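# Move rubber band from peg onto the notebook

## Task

Lift the rubber band free of the peg and loop it evenly around the notebook, placed clearly away from both of its ends, with the notebook left lying in its current spot.

## Robot and tools

Robot: two arms in a physics simulation. left_arm carries a five-finger left hand and stands on the +y side; right_arm carries a right hand. Calibrated base positions in the scene frame: left_arm (+0.040, +0.515, 0) m, right_arm (+0.035, -0.500, 0) m, each turned only slightly about z. The scene frame has its origin at table-top height, halfway between the nominal bases, with +z up and +x pointing out over the table. Arm names do not match image left/right. Cameras: cam_high (fixed), cam_left_wrist and cam_right_wrist, each 672x504 pixels.

Frames: each arm reports its hand point position, orientation (quat_wxyz) and velocities in its own base frame. Commanded offsets are taken along the axes of that arm's current Hand target. The hand point sits 0.05 m in front of the palm and 0.15 m from the wrist flange; its +z runs along the straight fingers (fingertips extend 0.06 to 0.07 m past it), +y points out of the palm, and +x goes across the palm away from the thumb on the right hand but toward the thumb on the left hand. A bracket on the little-finger side of the wrist sticks out and can strike things; with level fingers the wrist can hang lower than the hand point and reach the table first.

The row: every command row has 28 numbers, each in [-1, 1], always covering both arms. Order: left_arm dx, dy, dz, rx, ry, rz; left hand little, ring, middle, index, thumb_bend, thumb_turn, force_limit, speed; then the same fourteen for right_arm. The six pose numbers are an offset, not a pose: they are measured from that arm's Hand target as it was when the action or move began, along the Hand target's own axes. 1.0 equals 0.6 m of travel or 180 degrees of turn; rx, ry, rz form a single rotation vector. Every row within one action counts from the same start, not from the row before, and sending the same offset again moves the arm further. All six zeros just asks for the current Hand target again. The controller caps commanded orientation at 32 degrees from the measured one per step.

The hand numbers are absolute targets, not offsets. For the four fingers and thumb_bend, +1 is straight/open and -1 is curled/bent. thumb_turn +1 puts the thumb beside the palm, -1 swings it in front, opposite the fingers (needed for grasping objects roughly 0.035 to 0.065 m thick, or handles down to 0.025 m). force_limit maps -1 to about 0 N and +1 to 10 N at the fingertip (15 N for the two thumb motors). speed rises from nearly zero at -1 to full at +0.48 and stays full up to +1; use about -0.94 or lower for a gentle close. There is no 'leave unchanged' value: repeat the hand's last executed eight numbers, or, if none were ever sent, its hand_measured six plus hand_force_limit and hand_speed.

Tools:
execute_actions(actions, cameras): actions is a list of actions; each action is up to 15 rows, one per 1/30 s step, the final row held for any remaining steps. An empty list just returns state and images. cameras: list of names, ["all"], or [].
move(target, speed, blend, stop_force, zero, blocking, cameras): target is one 28-number row or up to 15 such rows; every row is an offset from the same starting Hand targets. speed is the path's top speed in m/s, 0.002 to 3.6 (default 0.25), turn rate up to twice that in rad/s; one value or one per row. blend in metres rounds corners of a list (0 = stop at each). stop_force in N, 3 to 120, ends an arm's path when the wrist sensor feels that much push against its motion; unreliable for light pushes, loose items or turning hands. zero (with stop_force) resets the force baseline first; blocking=false returns after 0.5 s while the move continues. Give all rows of a list the same hand numbers.
wait(seconds 0 to 10), stop() to brake a running move, zoom_image(camera, region=[x0, y0, x1, y1] pixels, at most 504 by 504), show_instructions(), zero_wrist_force(arm), finished_scene(scene=1).

Results: end_effector_position (m), end_effector_quat_wxyz, velocities, Hand target (the last commanded pose that next offsets start from), joint positions and torques, Wrist force/torque in the end effector's axes plus a peak line, hand_measured, hand_stopped_by (moving, target, force, stalled, fault) and hand_load_n (positive when pushed open). A move adds a 'move:' line such as done, off_target, moving, held or fault, with limits like paced or held. A hand point often rests short of its Hand target; send the remaining gap as an offset. A dropped grip shows only as hand_load_n falling near 0.

Avoid: net force around 150 N or joint torque at its limit (wrist joints 26 N m, others 139 N m) causes a 10 s arm stop; targets set even slightly beyond a firm contact; fast touches; hitting the other arm or closing a hand on its fingers; paths passing close to an arm's own base; holding loads or stretched poses that overheat motors (MOTOR HOT line, then a long stop); dropping the band, releasing moving parts, or anything leaving the table. Moving or flipping the notebook fails the goal. Something may occasionally nudge loose objects.

Each tool is called after "Request:" as name([rows], argument=value, ...), one row to a line, values as JSON.

Reference images:

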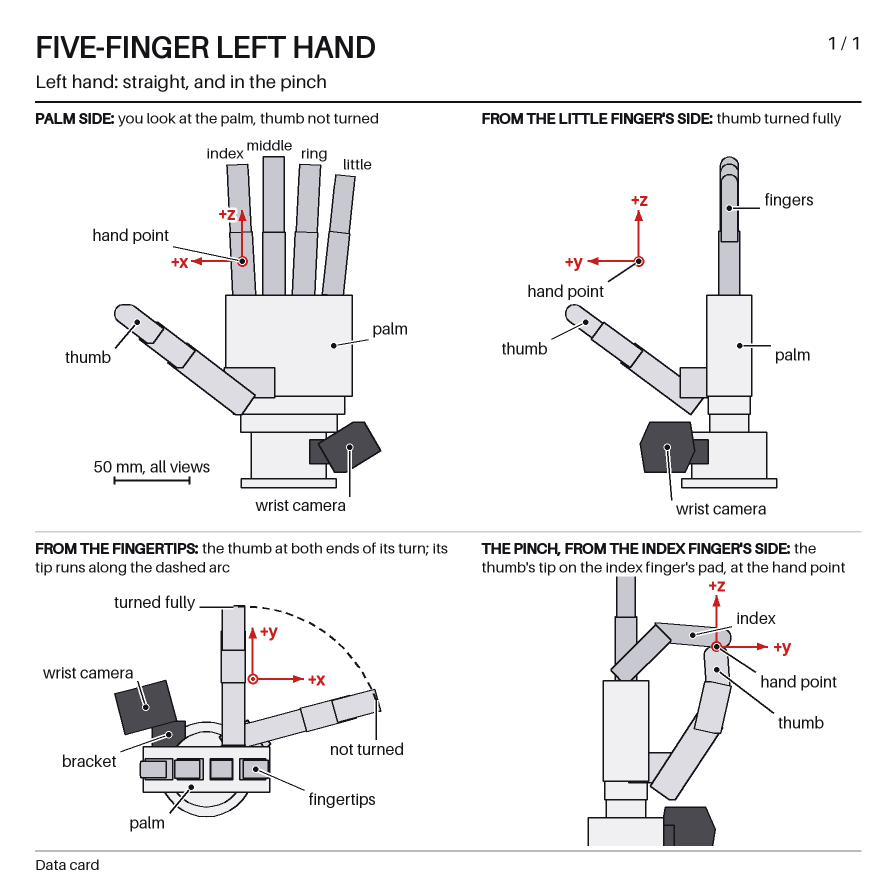

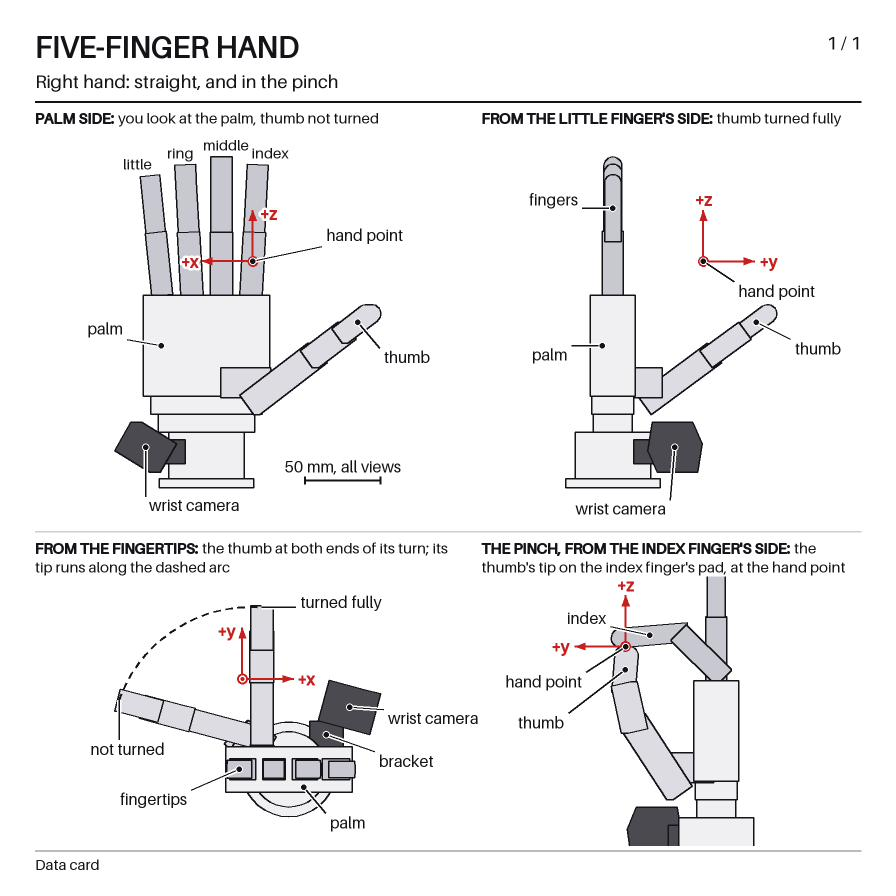

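## Session

Request:
execute_actions(actions=[])

Scene clock: 0.00 s.
left_arm: end_effector_position=(+0.3119, -0.0329, +0.2150) hand_measured=(+1.000, +1.000, +1.000, +1.000, +1.000, +1.000) hand_load_n=(+0.0, +0.0, +0.0, +0.0, +0.0, +0.5) hand_stopped_by=(target, target, target, target, target, target) hand_force_limit=0.00 hand_speed=-0.80 end_effector_quat_wxyz=(-0.537, +0.724, -0.149, +0.406) | right_arm: end_effector_position=(+0.4038, -0.0022, +0.1098) hand_measured=(+1.000, +1.000, +1.000, +1.000, +1.000, +1.000) hand_load_n=(+0.0, +0.0, +0.0, +0.5, +0.0, +0.0) hand_stopped_by=(target, target, target, target, target, target) hand_force_limit=0.00 hand_speed=-0.80 end_effector_quat_wxyz=(+0.298, +0.812, +0.445, +0.232)
Joint positions: left_arm=[2.945 -1 -2.512 3.357 -2.482 2.576] | right_arm=[-0.061 -1.561 2.319 0.07 1.812 0.413]
Joint velocities: within noise
Joint torques (N m): no reading
Wrist force (N): no reading
Wrist torque (N m): no reading
Wrist force, peak (N): no reading
Hand target: left_arm +0.3119, -0.0329, +0.2150; -0.537, +0.724, -0.149, +0.406 | right_arm +0.4038, -0.0022, +0.1098; +0.298, +0.812, +0.445, +0.232

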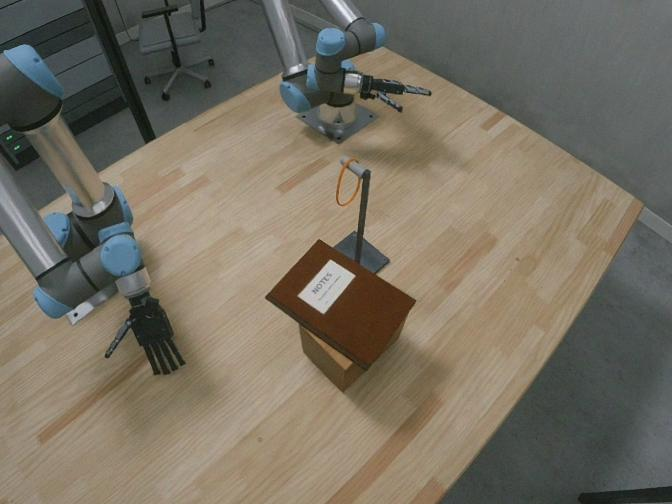

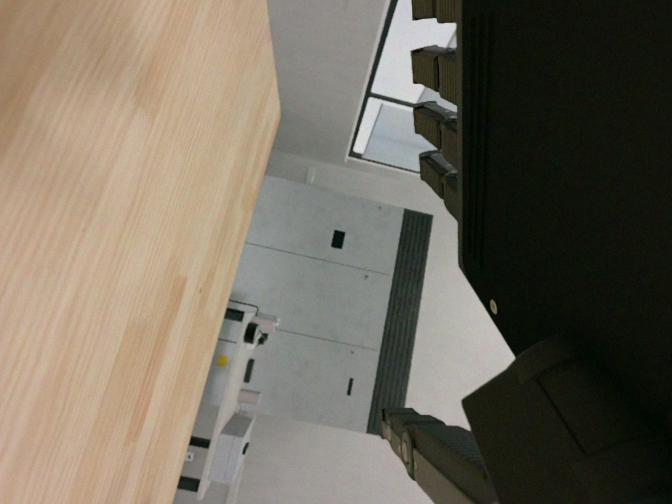

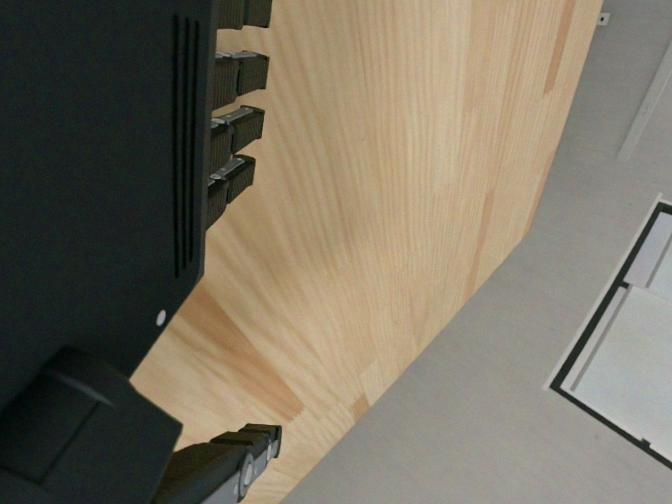

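Request:
zoom_image(camera="cam_high", region=[240, 140, 460, 400])

Request:
zoom_image(camera="cam_high", region=[0, 180, 220, 400])

Request:
zoom_image(camera="cam_high", region=[260, 20, 480, 220])

Scaled by 1.938 from the camera's 672x504 image, which has a finer 960x720 frame.

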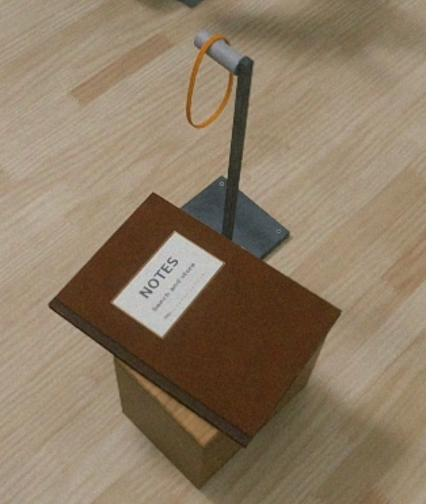

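Scaled by 2.291 from the camera's 672x504 image, which has a finer 960x720 frame.

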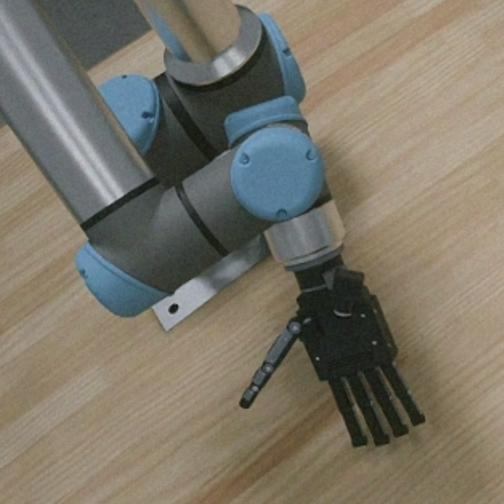

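Scaled by 2.291 from the camera's 672x504 image, which has a finer 960x720 frame.

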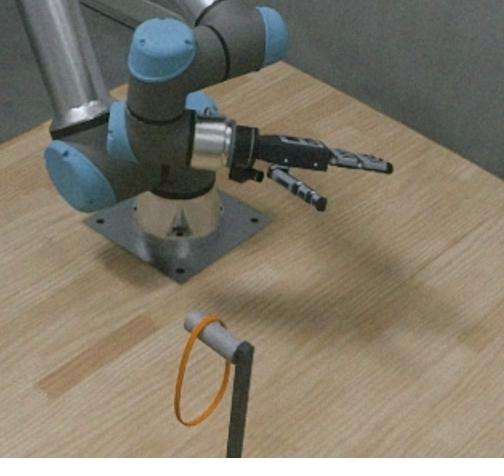

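Request:
move(target=[0.2675,-0.088,-0.336,-0.187,0.154,-0.331,1,1,1,1,1,1,0,-0.8,0.320,-0.004,-0.514,-0.312,-0.0794,-0.562,1,1,1,1,1,1,0,-0.8], speed=0.2, cameras=["all"])

Scene clock: 36.07 s.
left_arm: end_effector_position=(+0.2500, -0.2499, +0.3500) hand_measured=(+1.000, +1.000, +1.000, +1.000, +1.000, +1.000) hand_load_n=(+0.0, +0.0, +0.0, +0.0, +0.0, -0.5) hand_stopped_by=(target, target, target, target, target, target) hand_force_limit=0.00 hand_speed=-0.80 end_effector_quat_wxyz=(-0.001, +0.707, -0.001, +0.707) | right_arm: end_effector_position=(+0.3001, +0.2500, +0.3500) hand_measured=(+1.000, +1.000, +1.000, +1.000, +1.000, +1.000) hand_load_n=(+0.0, +0.0, +0.0, +0.0, +0.0, +0.0) hand_stopped_by=(target, target, target, target, target, target) hand_force_limit=0.00 hand_speed=-0.80 end_effector_quat_wxyz=(+0.707, +0.001, +0.707, -0.001)
Joint positions: left_arm=[2.349 -0.951 -2.42 3.371 -2.364 1.572] | right_arm=[0.571 -2.157 2.408 -0.252 2.145 -1.571]
Joint torques (N m): left_arm=[4.97 5.27 20.97 -0.93 -0.36 0.73] | right_arm=[10.86 14.06 -8.5 -1.69 1.25 -1.95]
Wrist force (N): left_arm=[0.8 2.5 -0.6] | right_arm=[-0.7 -0.1 1.5]
Wrist torque (N m): left_arm=[0.29 -0.06 -0.02] | right_arm=[0.05 -0.21 -0.13]
Wrist force, peak (N): left_arm=[0.8 3.0 -0.6] | right_arm=[-1.0 0.0 1.6]
Hand target: left_arm +0.2500, -0.2499, +0.3501; -0.001, +0.707, -0.001, +0.707 | right_arm +0.3001, +0.2500, +0.3499; +0.707, +0.001, +0.707, -0.001
Off the commanded pose: left_arm 0.000 m, 0 deg | right_arm 0.000 m, 0 deg.
move: done

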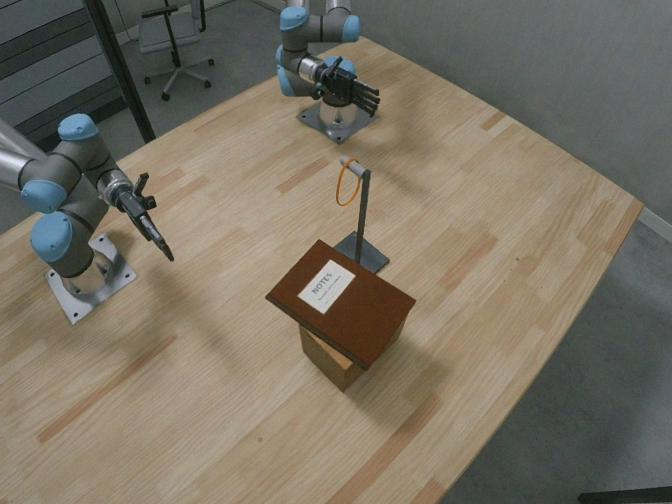

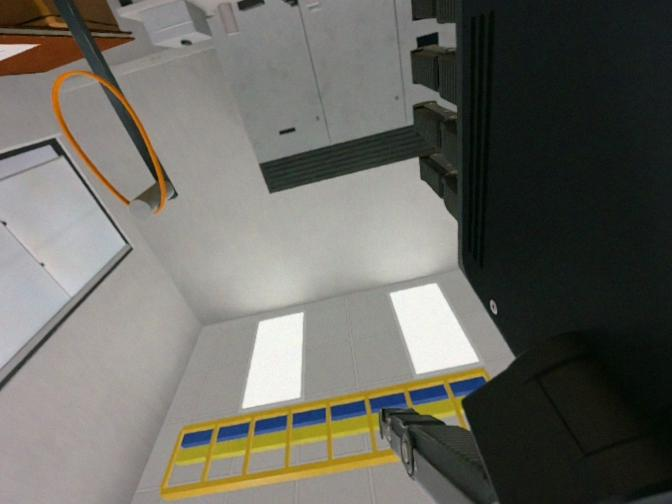

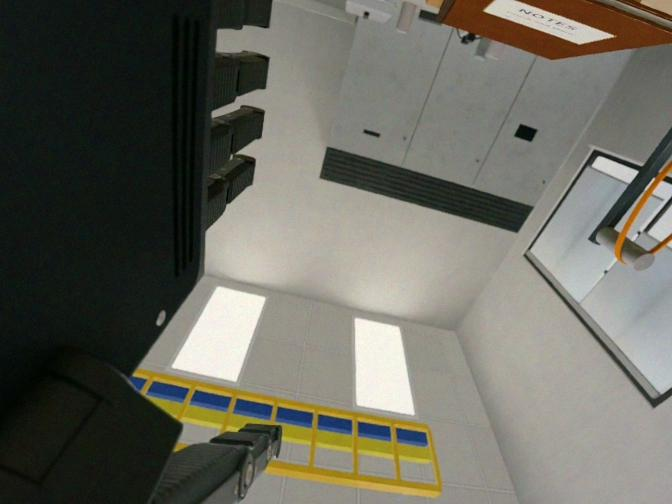

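Request:
zoom_image(camera="cam_right_wrist", region=[420, 0, 672, 300])

Request:
zoom_image(camera="cam_left_wrist", region=[0, 0, 252, 300])

Scaled by 1.680 from the camera's 672x504 image, which has a finer 960x720 frame.

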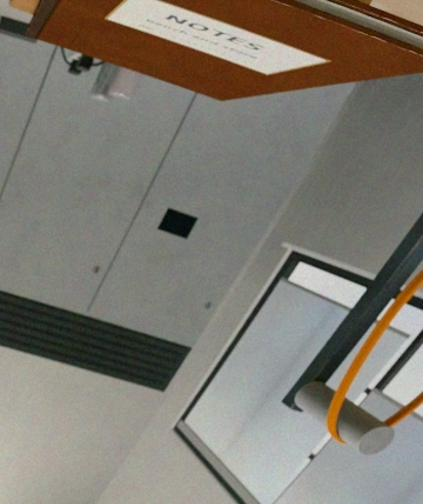

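Scaled by 1.680 from the camera's 672x504 image, which has a finer 960x720 frame.

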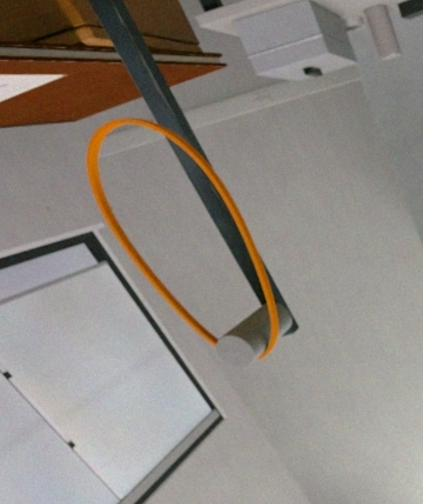

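Request:
move(target=[0,0,0,-0.1007,-0.330,0.058,1,1,1,1,1,1,0,-0.8,0,0,0,-0.1007,0.330,-0.058,1,1,1,1,1,1,0,-0.8], speed=0.4, cameras=["all"])

Scene clock: 51.00 s.
left_arm: end_effector_position=(+0.2501, -0.2499, +0.3501) hand_measured=(+1.000, +1.000, +1.000, +1.000, +1.000, +1.000) hand_load_n=(+0.0, +0.0, +0.0, +0.0, +0.0, +0.0) hand_stopped_by=(target, target, target, target, target, target) hand_force_limit=0.00 hand_speed=-0.80 end_effector_quat_wxyz=(+0.044, +0.951, -0.168, +0.254) | right_arm: end_effector_position=(+0.3001, +0.2500, +0.3499) hand_measured=(+1.000, +1.000, +1.000, +1.000, +1.000, +1.000) hand_load_n=(+0.0, +0.0, +0.0, +0.0, +0.0, +0.0) hand_stopped_by=(target, target, target, target, target, target) hand_force_limit=0.00 hand_speed=-0.80 end_effector_quat_wxyz=(+0.255, -0.166, +0.952, +0.044)
Joint positions: left_arm=[3.078 -1.171 -1.853 1.959 -1.431 1.82] | right_arm=[0.048 -1.855 1.781 1.141 1.424 -1.831]
Joint torques (N m): left_arm=[-9.31 -3.36 26.47 -4.06 -1.76 1.07] | right_arm=[11.88 1.22 -22.18 2.78 2.04 -0.48]
Wrist force (N): left_arm=[0.4 2.0 -1.8] | right_arm=[0.4 0.0 0.8]
Wrist torque (N m): left_arm=[0.25 -0.04 0.07] | right_arm=[0.03 -0.16 -0.10]
Wrist force, peak (N): left_arm=[1.0 2.2 -2.2] | right_arm=[-0.9 0.0 1.6]
Hand target: left_arm +0.2500, -0.2499, +0.3501; +0.044, +0.951, -0.168, +0.254 | right_arm +0.3001, +0.2500, +0.3499; +0.254, -0.166, +0.952, +0.044
Off the commanded pose: left_arm 0.000 m, 0 deg | right_arm 0.000 m, 0 deg.
move: done

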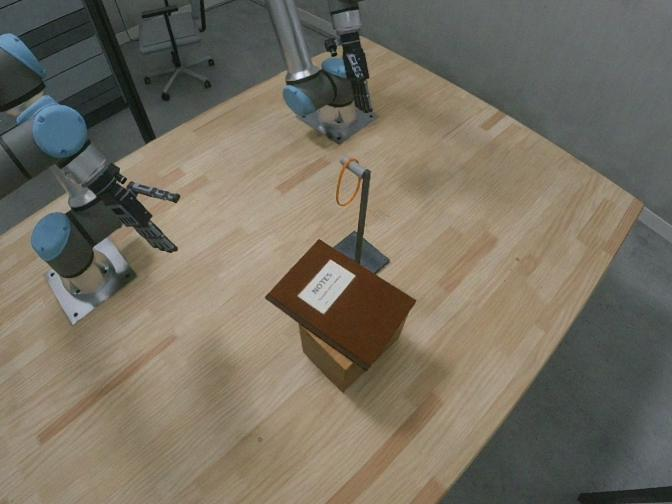

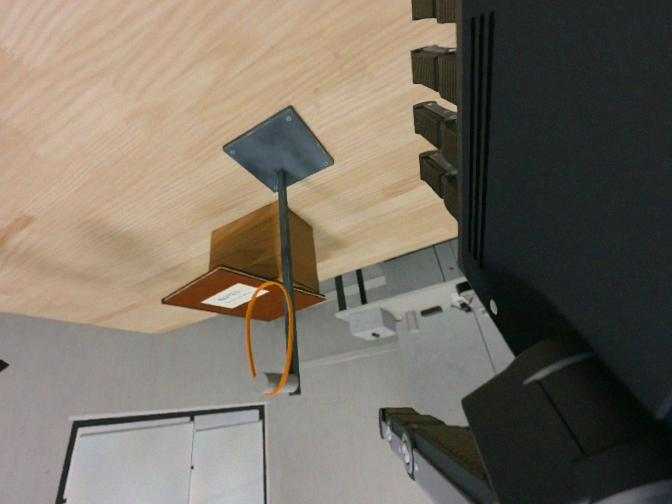

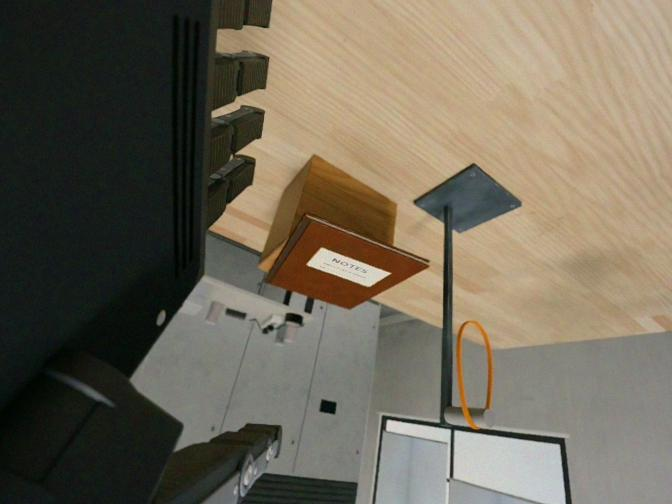

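Great views. Zoom for detail.

Request:
zoom_image(camera="cam_right_wrist", region=[240, 140, 540, 440])

Request:
zoom_image(camera="cam_left_wrist", region=[140, 90, 440, 420])

Scaled by 1.680 from the camera's 672x504 image, which has a finer 960x720 frame.

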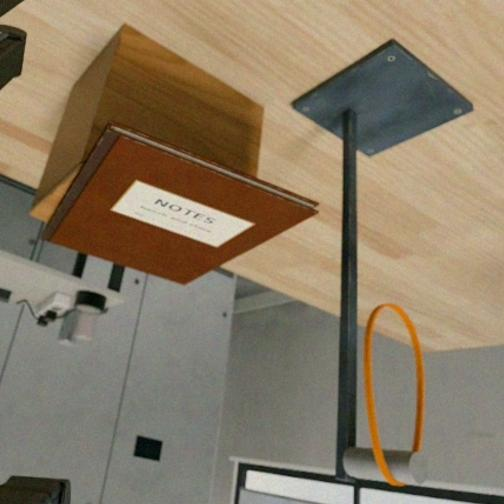

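Scaled by 1.527 from the camera's 672x504 image, which has a finer 960x720 frame.

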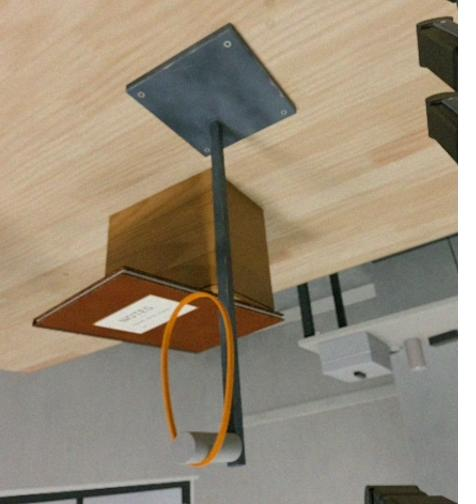

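Request:
move(target=[0,0,0.1667,0,0,0,1,1,1,1,1,1,0,-0.8,0,0,0.1667,0,0,0,1,1,1,1,1,1,0,-0.8], speed=0.3, cameras=["cam_left_wrist","cam_right_wrist"])

Request:
zoom_image(camera="cam_right_wrist", region=[240, 100, 570, 430])

Request:
zoom_image(camera="cam_left_wrist", region=[110, 70, 440, 420])

Request:
move(target=[0,0.1667,-0.1667,0,0,0,1,1,1,1,1,1,0,-0.8,0,0.1667,-0.1667,0,0,0,1,1,1,1,1,1,0,-0.8], speed=0.3, cameras=["cam_left_wrist","cam_right_wrist"])

Request:
zoom_image(camera="cam_right_wrist", region=[200, 100, 530, 430])

Request:
zoom_image(camera="cam_left_wrist", region=[170, 70, 500, 420])

Request:
move(target=[0.1667,-0.1667,0,0,0,0,1,1,1,1,1,1,0,-0.8,-0.1667,-0.1667,0,0,0,0,1,1,1,1,1,1,0,-0.8], speed=0.3, cameras=["cam_left_wrist","cam_right_wrist"])

Request:
zoom_image(camera="cam_right_wrist", region=[240, 20, 620, 360])

Request:
zoom_image(camera="cam_left_wrist", region=[60, 0, 440, 340])

Scene clock: 80.37 s.
left_arm: end_effector_position=(+0.2969, -0.2669, +0.2635) hand_measured=(+1.000, +1.000, +1.000, +1.000, +1.000, +1.000) hand_load_n=(+0.0, +0.0, +0.0, +0.0, +0.0, +0.0) hand_stopped_by=(target, target, target, target, target, target) hand_force_limit=0.00 hand_speed=-0.80 end_effector_quat_wxyz=(+0.044, +0.951, -0.168, +0.254) | right_arm: end_effector_position=(+0.3470, +0.2670, +0.2633) hand_measured=(+1.000, +1.000, +1.000, +1.000, +1.000, +1.000) hand_load_n=(+0.0, +0.0, +0.0, +0.0, +0.0, +0.0) hand_stopped_by=(target, target, target, target, target, target) hand_force_limit=0.00 hand_speed=-0.80 end_effector_quat_wxyz=(+0.255, -0.167, +0.952, +0.044)
Joint positions: left_arm=[3.004 -1.32 -1.976 2.238 -1.467 1.755] | right_arm=[0.11 -1.708 1.887 0.881 1.454 -1.777]
Joint torques (N m): left_arm=[6.28 1.36 12.34 1.46 1.61 1.2] | right_arm=[-8.97 -4.67 -16.32 -0.12 -1.88 -1.82]
Wrist force (N): left_arm=[0.7 2.1 -2.1] | right_arm=[-0.4 -0.2 0.5]
Wrist torque (N m): left_arm=[0.26 -0.09 -0.02] | right_arm=[-0.01 -0.06 -0.06]
Wrist force, peak (N): left_arm=[0.6 2.2 -3.9] | right_arm=[-0.3 -0.3 2.5]
Hand target: left_arm +0.2969, -0.2669, +0.2634; +0.044, +0.951, -0.168, +0.254 | right_arm +0.3470, +0.2670, +0.2632; +0.254, -0.166, +0.952, +0.044
Off the commanded pose: left_arm 0.000 m, 0 deg | right_arm 0.000 m, 0 deg.
move: done
Images, in order (width x height): cam_left_wrist 672x504, cam_right_wrist 672x504.

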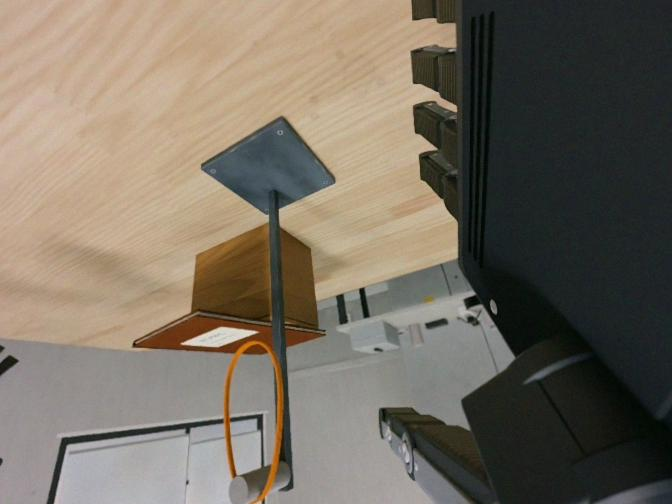

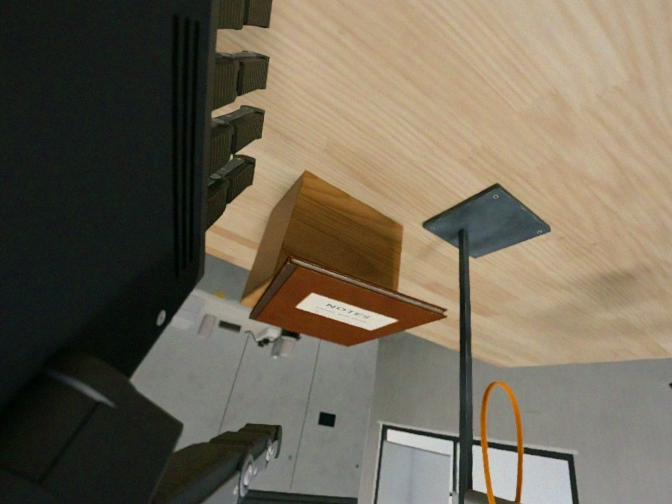

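Scaled by 1.527 from the camera's 672x504 image, which has a finer 960x720 frame.

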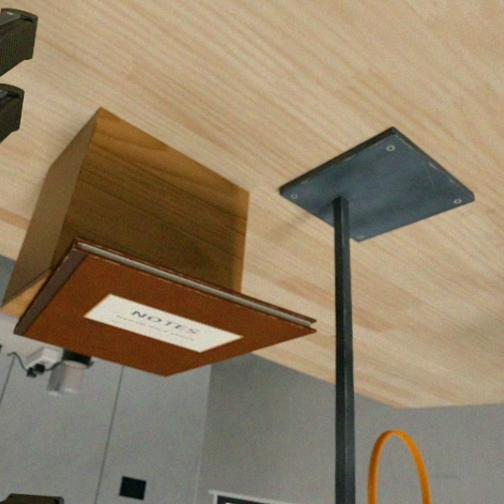

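Scaled by 1.440 from the camera's 672x504 image, which has a finer 960x720 frame.

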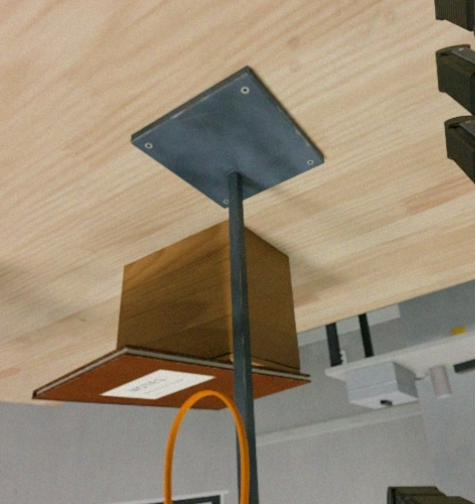

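Scene clock: 81.37 s.
left_arm: end_effector_position=(+0.2159, -0.3440, +0.3499) hand_measured=(+1.000, +1.000, +1.000, +1.000, +1.000, +1.000) hand_load_n=(+0.0, +0.0, +0.0, +0.0, +0.0, +0.0) hand_stopped_by=(target, target, target, target, target, target) hand_force_limit=0.00 hand_speed=-0.80 end_effector_quat_wxyz=(+0.044, +0.951, -0.168, +0.254) end_effector_velocity=(+0.000, -0.001, +0.001) end_effector_angular_velocity=(-0.003, -0.001, +0.002) | right_arm: end_effector_position=(+0.2662, +0.3441, +0.3497) hand_measured=(+1.000, +1.000, +1.000, +1.000, +1.000, +1.000) hand_load_n=(+0.0, +0.0, +0.0, +0.0, +0.0, +0.0) hand_stopped_by=(target, target, target, target, target, target) hand_force_limit=0.00 hand_speed=-0.80 end_effector_quat_wxyz=(+0.254, -0.167, +0.952, +0.044)
Joint positions: left_arm=[2.503 -1.361 -1.726 2.02 -1.714 1.318] | right_arm=[0.52 -1.719 1.674 1.1 1.657 -1.42]
Joint velocities: left_arm=[-0.003 0 0.003 -0.001 -0.001 -0.005] | right_arm=[within noise]
Joint torques (N m): left_arm=[-8.12 9.25 28.3 -2.31 -1.83 -1.4] | right_arm=[11.25 -24.57 -27.54 2.64 1.7 1.53]
Wrist force (N): left_arm=[0.6 2.1 -1.9] | right_arm=[0.1 -0.2 0.4]
Wrist torque (N m): left_arm=[0.26 -0.09 0.02] | right_arm=[0.01 -0.08 -0.01]
Wrist force, peak (N): left_arm=[0.6 4.2 -3.6] | right_arm=[-0.2 -2.0 2.2]
Hand target: left_arm +0.2159, -0.3439, +0.3500; +0.044, +0.951, -0.168, +0.254 | right_arm +0.2661, +0.3441, +0.3499; +0.254, -0.166, +0.952, +0.044
Off the commanded pose: left_arm 0.000 m, 0 deg | right_arm 0.000 m, 0 deg.
move: done
Images, in order (width x height): cam_left_wrist 672x504, cam_right_wrist 672x504.

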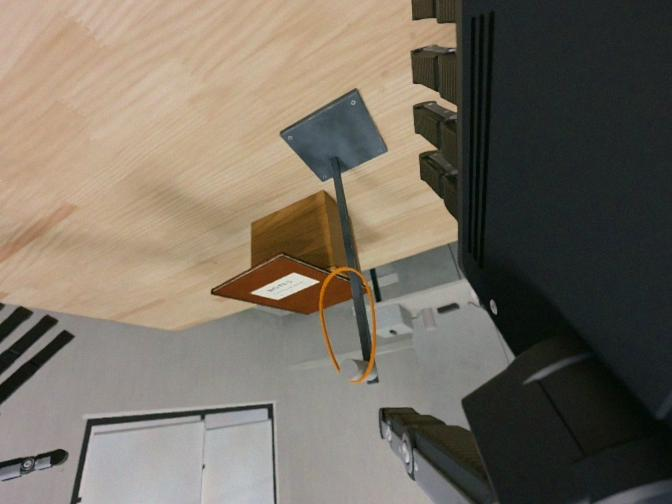

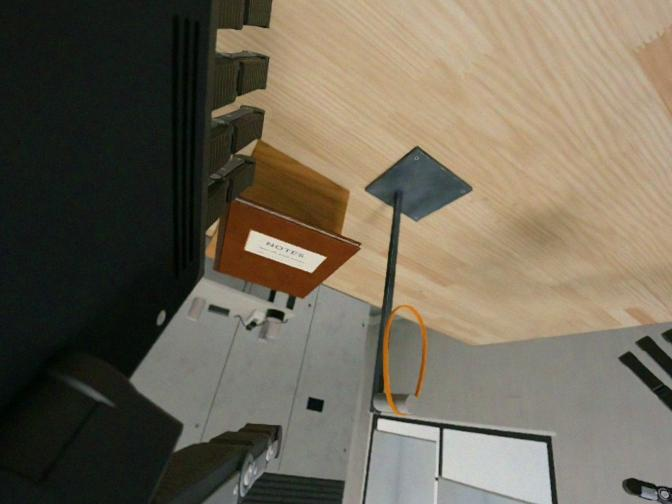

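Scaled by 1.527 from the camera's 672x504 image, which has a finer 960x720 frame.

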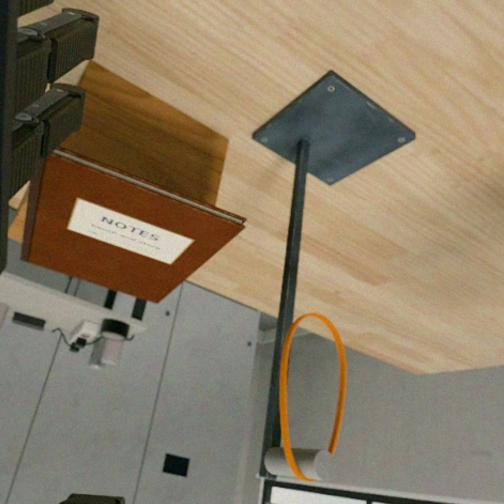

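Scaled by 1.440 from the camera's 672x504 image, which has a finer 960x720 frame.

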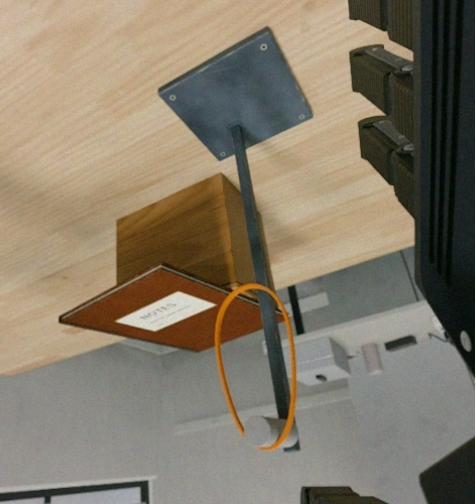

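Scene clock: 82.37 s.
left_arm: end_effector_position=(+0.3314, -0.2795, +0.3999) hand_measured=(+1.000, +1.000, +1.000, +1.000, +1.000, +1.000) hand_load_n=(+0.0, +0.0, +0.0, +0.0, +0.0, +0.0) hand_stopped_by=(target, target, target, target, target, target) hand_force_limit=0.00 hand_speed=-0.80 end_effector_quat_wxyz=(+0.044, +0.951, -0.168, +0.254) | right_arm: end_effector_position=(+0.3816, +0.2795, +0.3997) hand_measured=(+1.000, +1.000, +1.000, +1.000, +1.000, +1.000) hand_load_n=(+0.0, +0.0, +0.0, +0.0, +0.0, +0.0) hand_stopped_by=(target, target, target, target, target, target) hand_force_limit=0.00 hand_speed=-0.80 end_effector_quat_wxyz=(+0.254, -0.166, +0.952, +0.044)
Joint positions: left_arm=[2.971 -1.42 -1.548 1.912 -1.483 1.726] | right_arm=[0.141 -1.616 1.455 1.219 1.469 -1.749]
Joint torques (N m): left_arm=[7.57 6.38 26.8 0.36 1.1 1.44] | right_arm=[-9.04 -13.25 -26.95 1.97 -0.8 -1.92]
Wrist force (N): left_arm=[0.7 2.0 -2.0] | right_arm=[0.3 -0.2 0.6]
Wrist torque (N m): left_arm=[0.26 -0.09 0.06] | right_arm=[-0.02 -0.15 -0.13]
Wrist force, peak (N): left_arm=[-1.0 4.3 -2.0] | right_arm=[-1.4 -1.8 0.6]
Hand target: left_arm +0.3315, -0.2796, +0.4000; +0.044, +0.951, -0.168, +0.254 | right_arm +0.3816, +0.2795, +0.3998; +0.254, -0.166, +0.952, +0.044
Off the commanded pose: left_arm 0.000 m, 0 deg | right_arm 0.000 m, 0 deg.
move: done
Images, in order (width x height): cam_left_wrist 672x504, cam_right_wrist 672x504.

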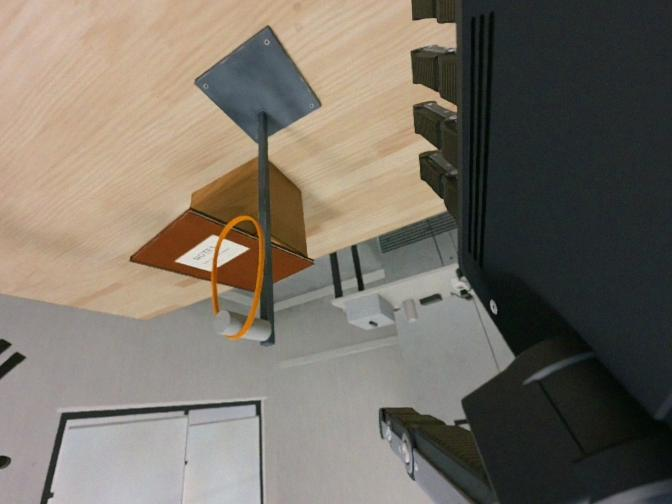

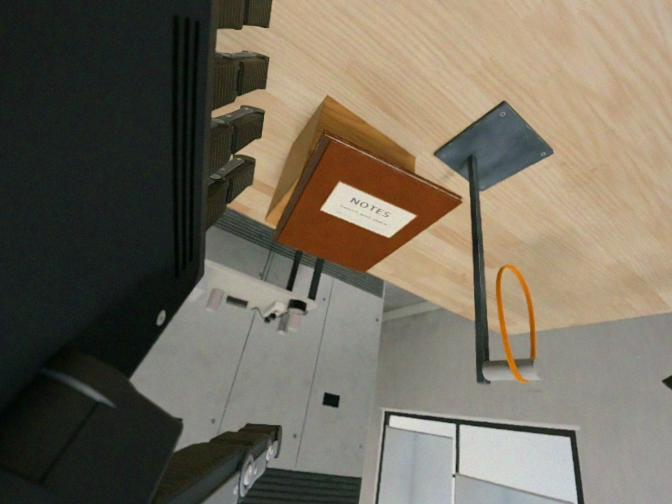

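Scaled by 1.326 from the camera's 672x504 image, which has a finer 960x720 frame.

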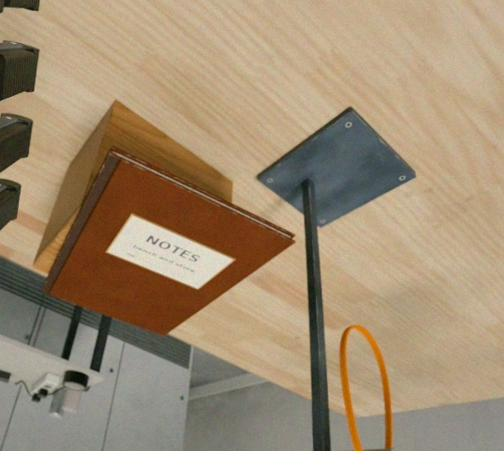

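Scaled by 1.326 from the camera's 672x504 image, which has a finer 960x720 frame.

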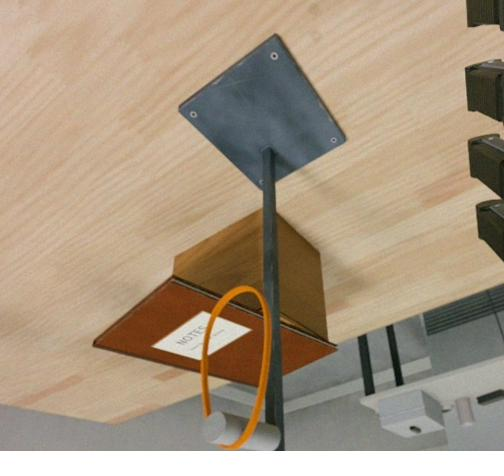

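Request:
zoom_image(camera="cam_right_wrist", region=[170, 0, 330, 250])

Request:
zoom_image(camera="cam_right_wrist", region=[120, 380, 320, 504])

Scaled by 2.016 from the camera's 672x504 image, which has a finer 960x720 frame.

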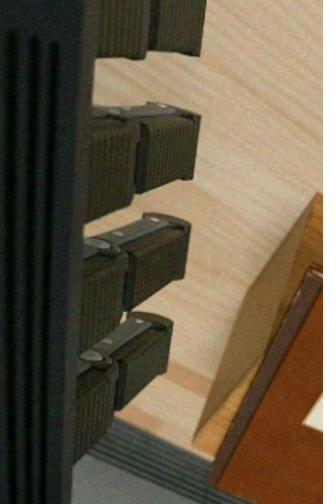

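Scaled by 2.520 from the camera's 672x504 image, which has a finer 960x720 frame.

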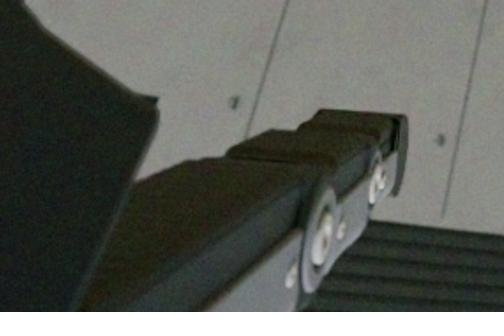

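Request:
move([
  [0,0,0,0,0,0,1,1,1,1,1,1,0,-0.8,0,0,0,-0.2435,0.0295,0.4215,-1,1,1,1,1,1,0,0],
  [0,0,0,0,0,0,1,1,1,1,1,1,0,-0.8,0,0,0,-0.487,0.059,0.843,-1,1,1,1,1,1,0,0],
], speed=0.5, cameras=["all"])

Scene clock: 125.67 s.
left_arm: end_effector_position=(+0.3315, -0.2796, +0.4000) hand_measured=(+1.000, +1.000, +1.000, +1.000, +1.000, +1.000) hand_load_n=(+0.0, +0.0, +0.0, +0.0, +0.0, +0.0) hand_stopped_by=(target, target, target, target, target, target) hand_force_limit=0.00 hand_speed=-0.80 end_effector_quat_wxyz=(+0.044, +0.951, -0.168, +0.254) | right_arm: end_effector_position=(+0.3816, +0.2795, +0.3998) hand_measured=(-1.000, +1.000, +1.000, +1.000, +1.000, +1.000) hand_load_n=(+0.0, +0.0, +0.0, +0.0, -0.5, +0.0) hand_stopped_by=(target, target, target, target, target, target) hand_force_limit=0.00 hand_speed=0.00 end_effector_quat_wxyz=(-0.169, +0.686, +0.174, +0.686) end_effector_velocity=(+0.000, -0.001, -0.001) end_effector_angular_velocity=(+0.003, +0.002, -0.004)
Joint positions: left_arm=[2.971 -1.42 -1.547 1.912 -1.483 1.726] | right_arm=[0.463 -2.001 2.048 -0.047 1.543 1.564]
Joint velocities: left_arm=[within noise] | right_arm=[0 0 0 0.001 0.005 0.004]
Joint torques (N m): left_arm=[7.22 5.74 28.31 -4.29 1.48 1.66] | right_arm=[6.07 -14.39 -9.42 -0.19 2.29 1.56]
Wrist force (N): left_arm=[0.4 2.3 -2.0] | right_arm=[0.0 -1.9 1.1]
Wrist torque (N m): left_arm=[0.30 -0.06 0.01] | right_arm=[-0.12 -0.04 -0.25]
Wrist force, peak (N): left_arm=[0.6 2.4 -2.3] | right_arm=[0.1 -2.1 1.4]
Hand target: left_arm +0.3315, -0.2796, +0.4000; +0.044, +0.951, -0.168, +0.254 | right_arm +0.3816, +0.2795, +0.3998; -0.169, +0.686, +0.174, +0.686
Off the commanded pose: left_arm 0.000 m, 0 deg | right_arm 0.000 m, 0 deg.
move: done

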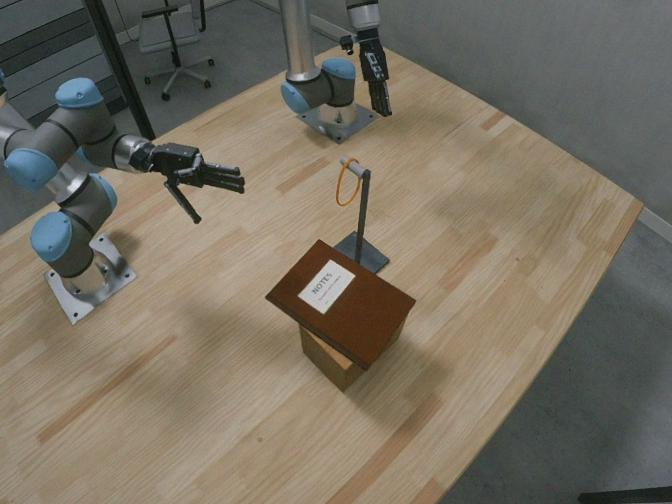

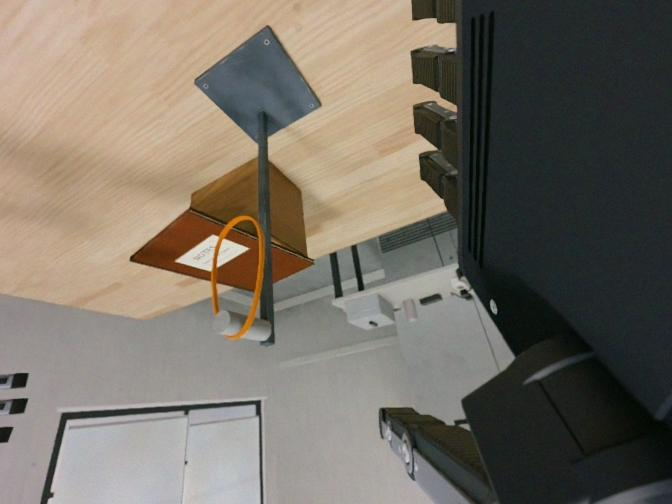

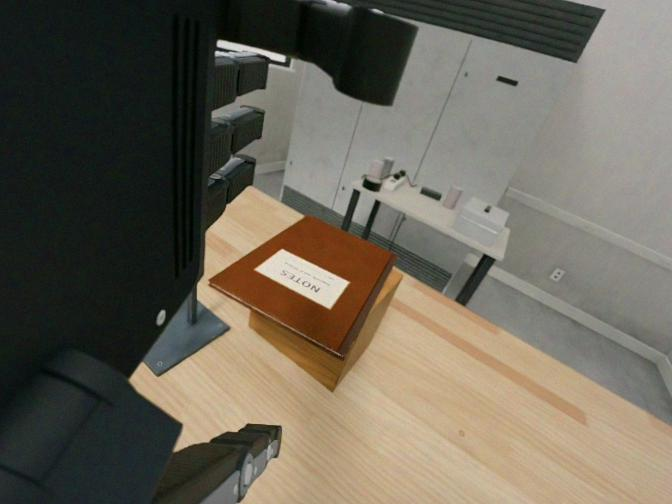

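Request:
zoom_image(camera="cam_right_wrist", region=[180, 190, 430, 400])

Scaled by 2.016 from the camera's 672x504 image, which has a finer 960x720 frame.

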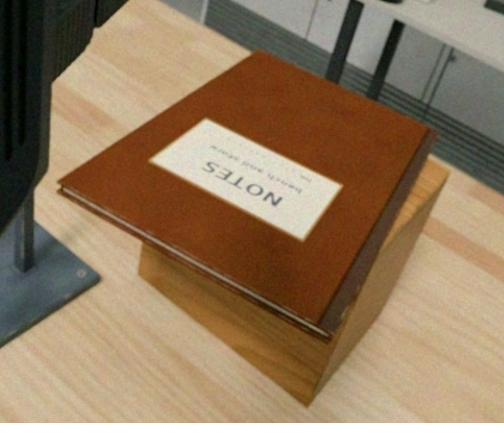

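Request:
move(target=[0,0,0,0,0,0,1,1,1,1,1,1,0,-0.8,-0.233,-0.1842,0.1265,0,0,0,-1,1,1,1,1,1,0,0], speed=0.25, cameras=["all"])

Request:
zoom_image(camera="cam_left_wrist", region=[0, 130, 380, 504])

Request:
zoom_image(camera="cam_high", region=[180, 100, 440, 300])

Scene clock: 137.80 s.
left_arm: end_effector_position=(+0.3315, -0.2796, +0.4000) hand_measured=(+1.000, +1.000, +1.000, +1.000, +1.000, +1.000) hand_load_n=(+0.0, +0.0, +0.0, +0.0, -0.5, +0.0) hand_stopped_by=(target, target, target, target, target, target) hand_force_limit=0.00 hand_speed=-0.80 end_effector_quat_wxyz=(+0.044, +0.951, -0.168, +0.254) | right_arm: end_effector_position=(+0.3969, +0.4118, +0.2593) hand_measured=(-1.000, +1.000, +1.000, +1.000, +1.000, +1.000) hand_load_n=(+0.0, +0.0, +0.0, +0.0, +0.0, +0.0) hand_stopped_by=(target, target, target, target, target, target) hand_force_limit=0.00 hand_speed=0.00 end_effector_quat_wxyz=(-0.169, +0.686, +0.174, +0.686)
Joint positions: left_arm=[2.971 -1.42 -1.547 1.912 -1.483 1.726] | right_arm=[0.808 -1.537 2.065 -0.527 1.889 1.565]
Joint torques (N m): left_arm=[7.02 5.82 27.81 -4.3 1.25 1.56] | right_arm=[6.62 -11.6 -6.83 -2.88 0.85 -2]
Wrist force (N): left_arm=[0.4 2.2 -1.8] | right_arm=[-0.2 -1.7 0.9]
Wrist torque (N m): left_arm=[0.28 -0.04 0.00] | right_arm=[-0.07 0.01 -0.30]
Wrist force, peak (N): left_arm=[0.6 2.5 -2.1] | right_arm=[-1.6 -3.0 1.5]
Hand target: left_arm +0.3315, -0.2796, +0.4000; +0.044, +0.951, -0.168, +0.254 | right_arm +0.3969, +0.4118, +0.2592; -0.169, +0.686, +0.174, +0.686
Off the commanded pose: left_arm 0.000 m, 0 deg | right_arm 0.000 m, 0 deg.
move: done

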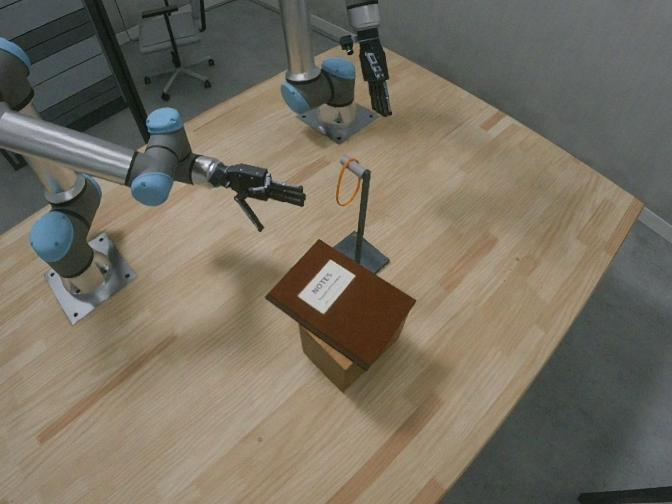

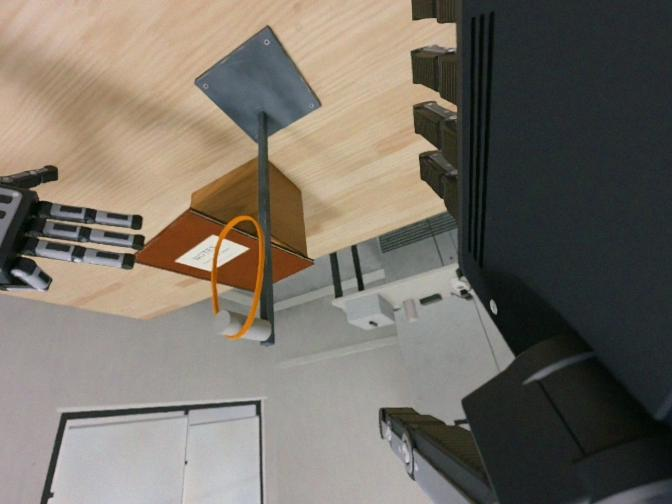

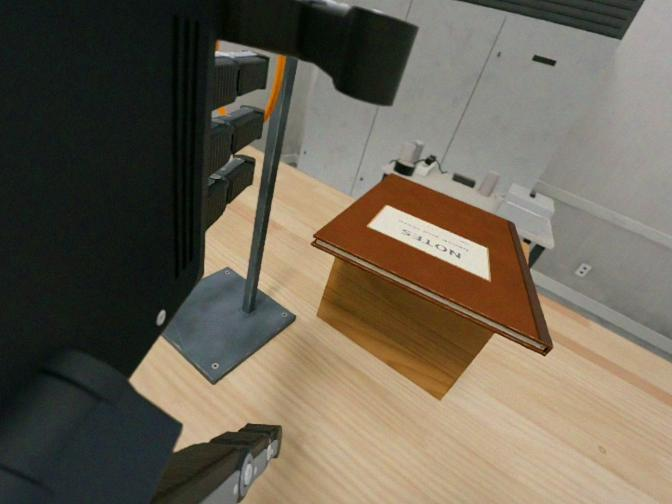

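Scaled by 1.326 from the camera's 672x504 image, which has a finer 960x720 frame.

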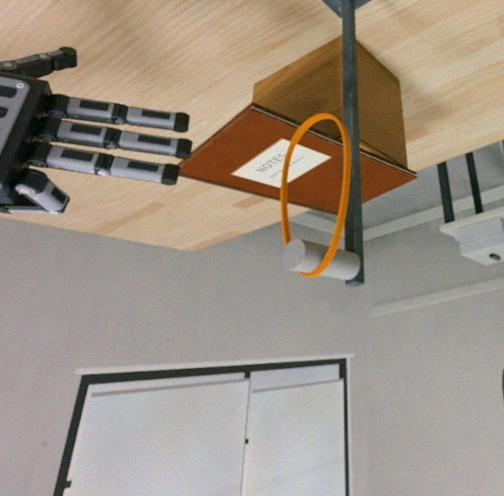

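Scaled by 1.938 from the camera's 672x504 image, which has a finer 960x720 frame.

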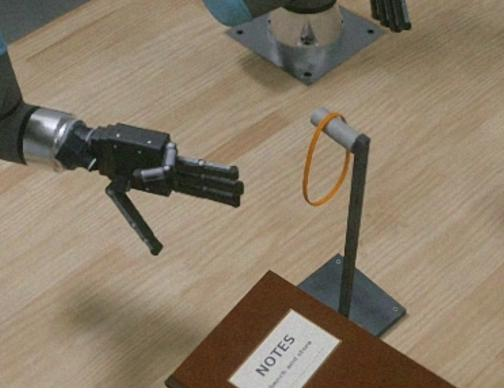

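Request:
zoom_image(camera="cam_right_wrist", region=[190, 20, 340, 190])

Scaled by 2.965 from the camera's 672x504 image, which has a finer 960x720 frame.

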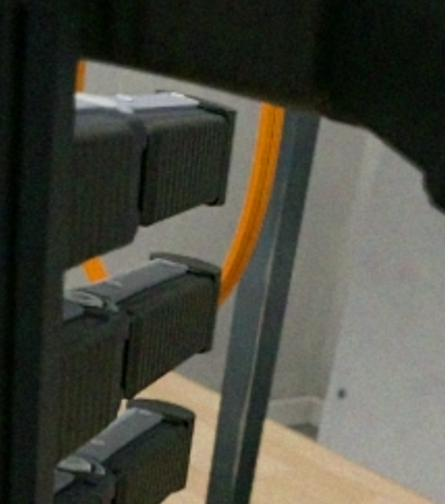

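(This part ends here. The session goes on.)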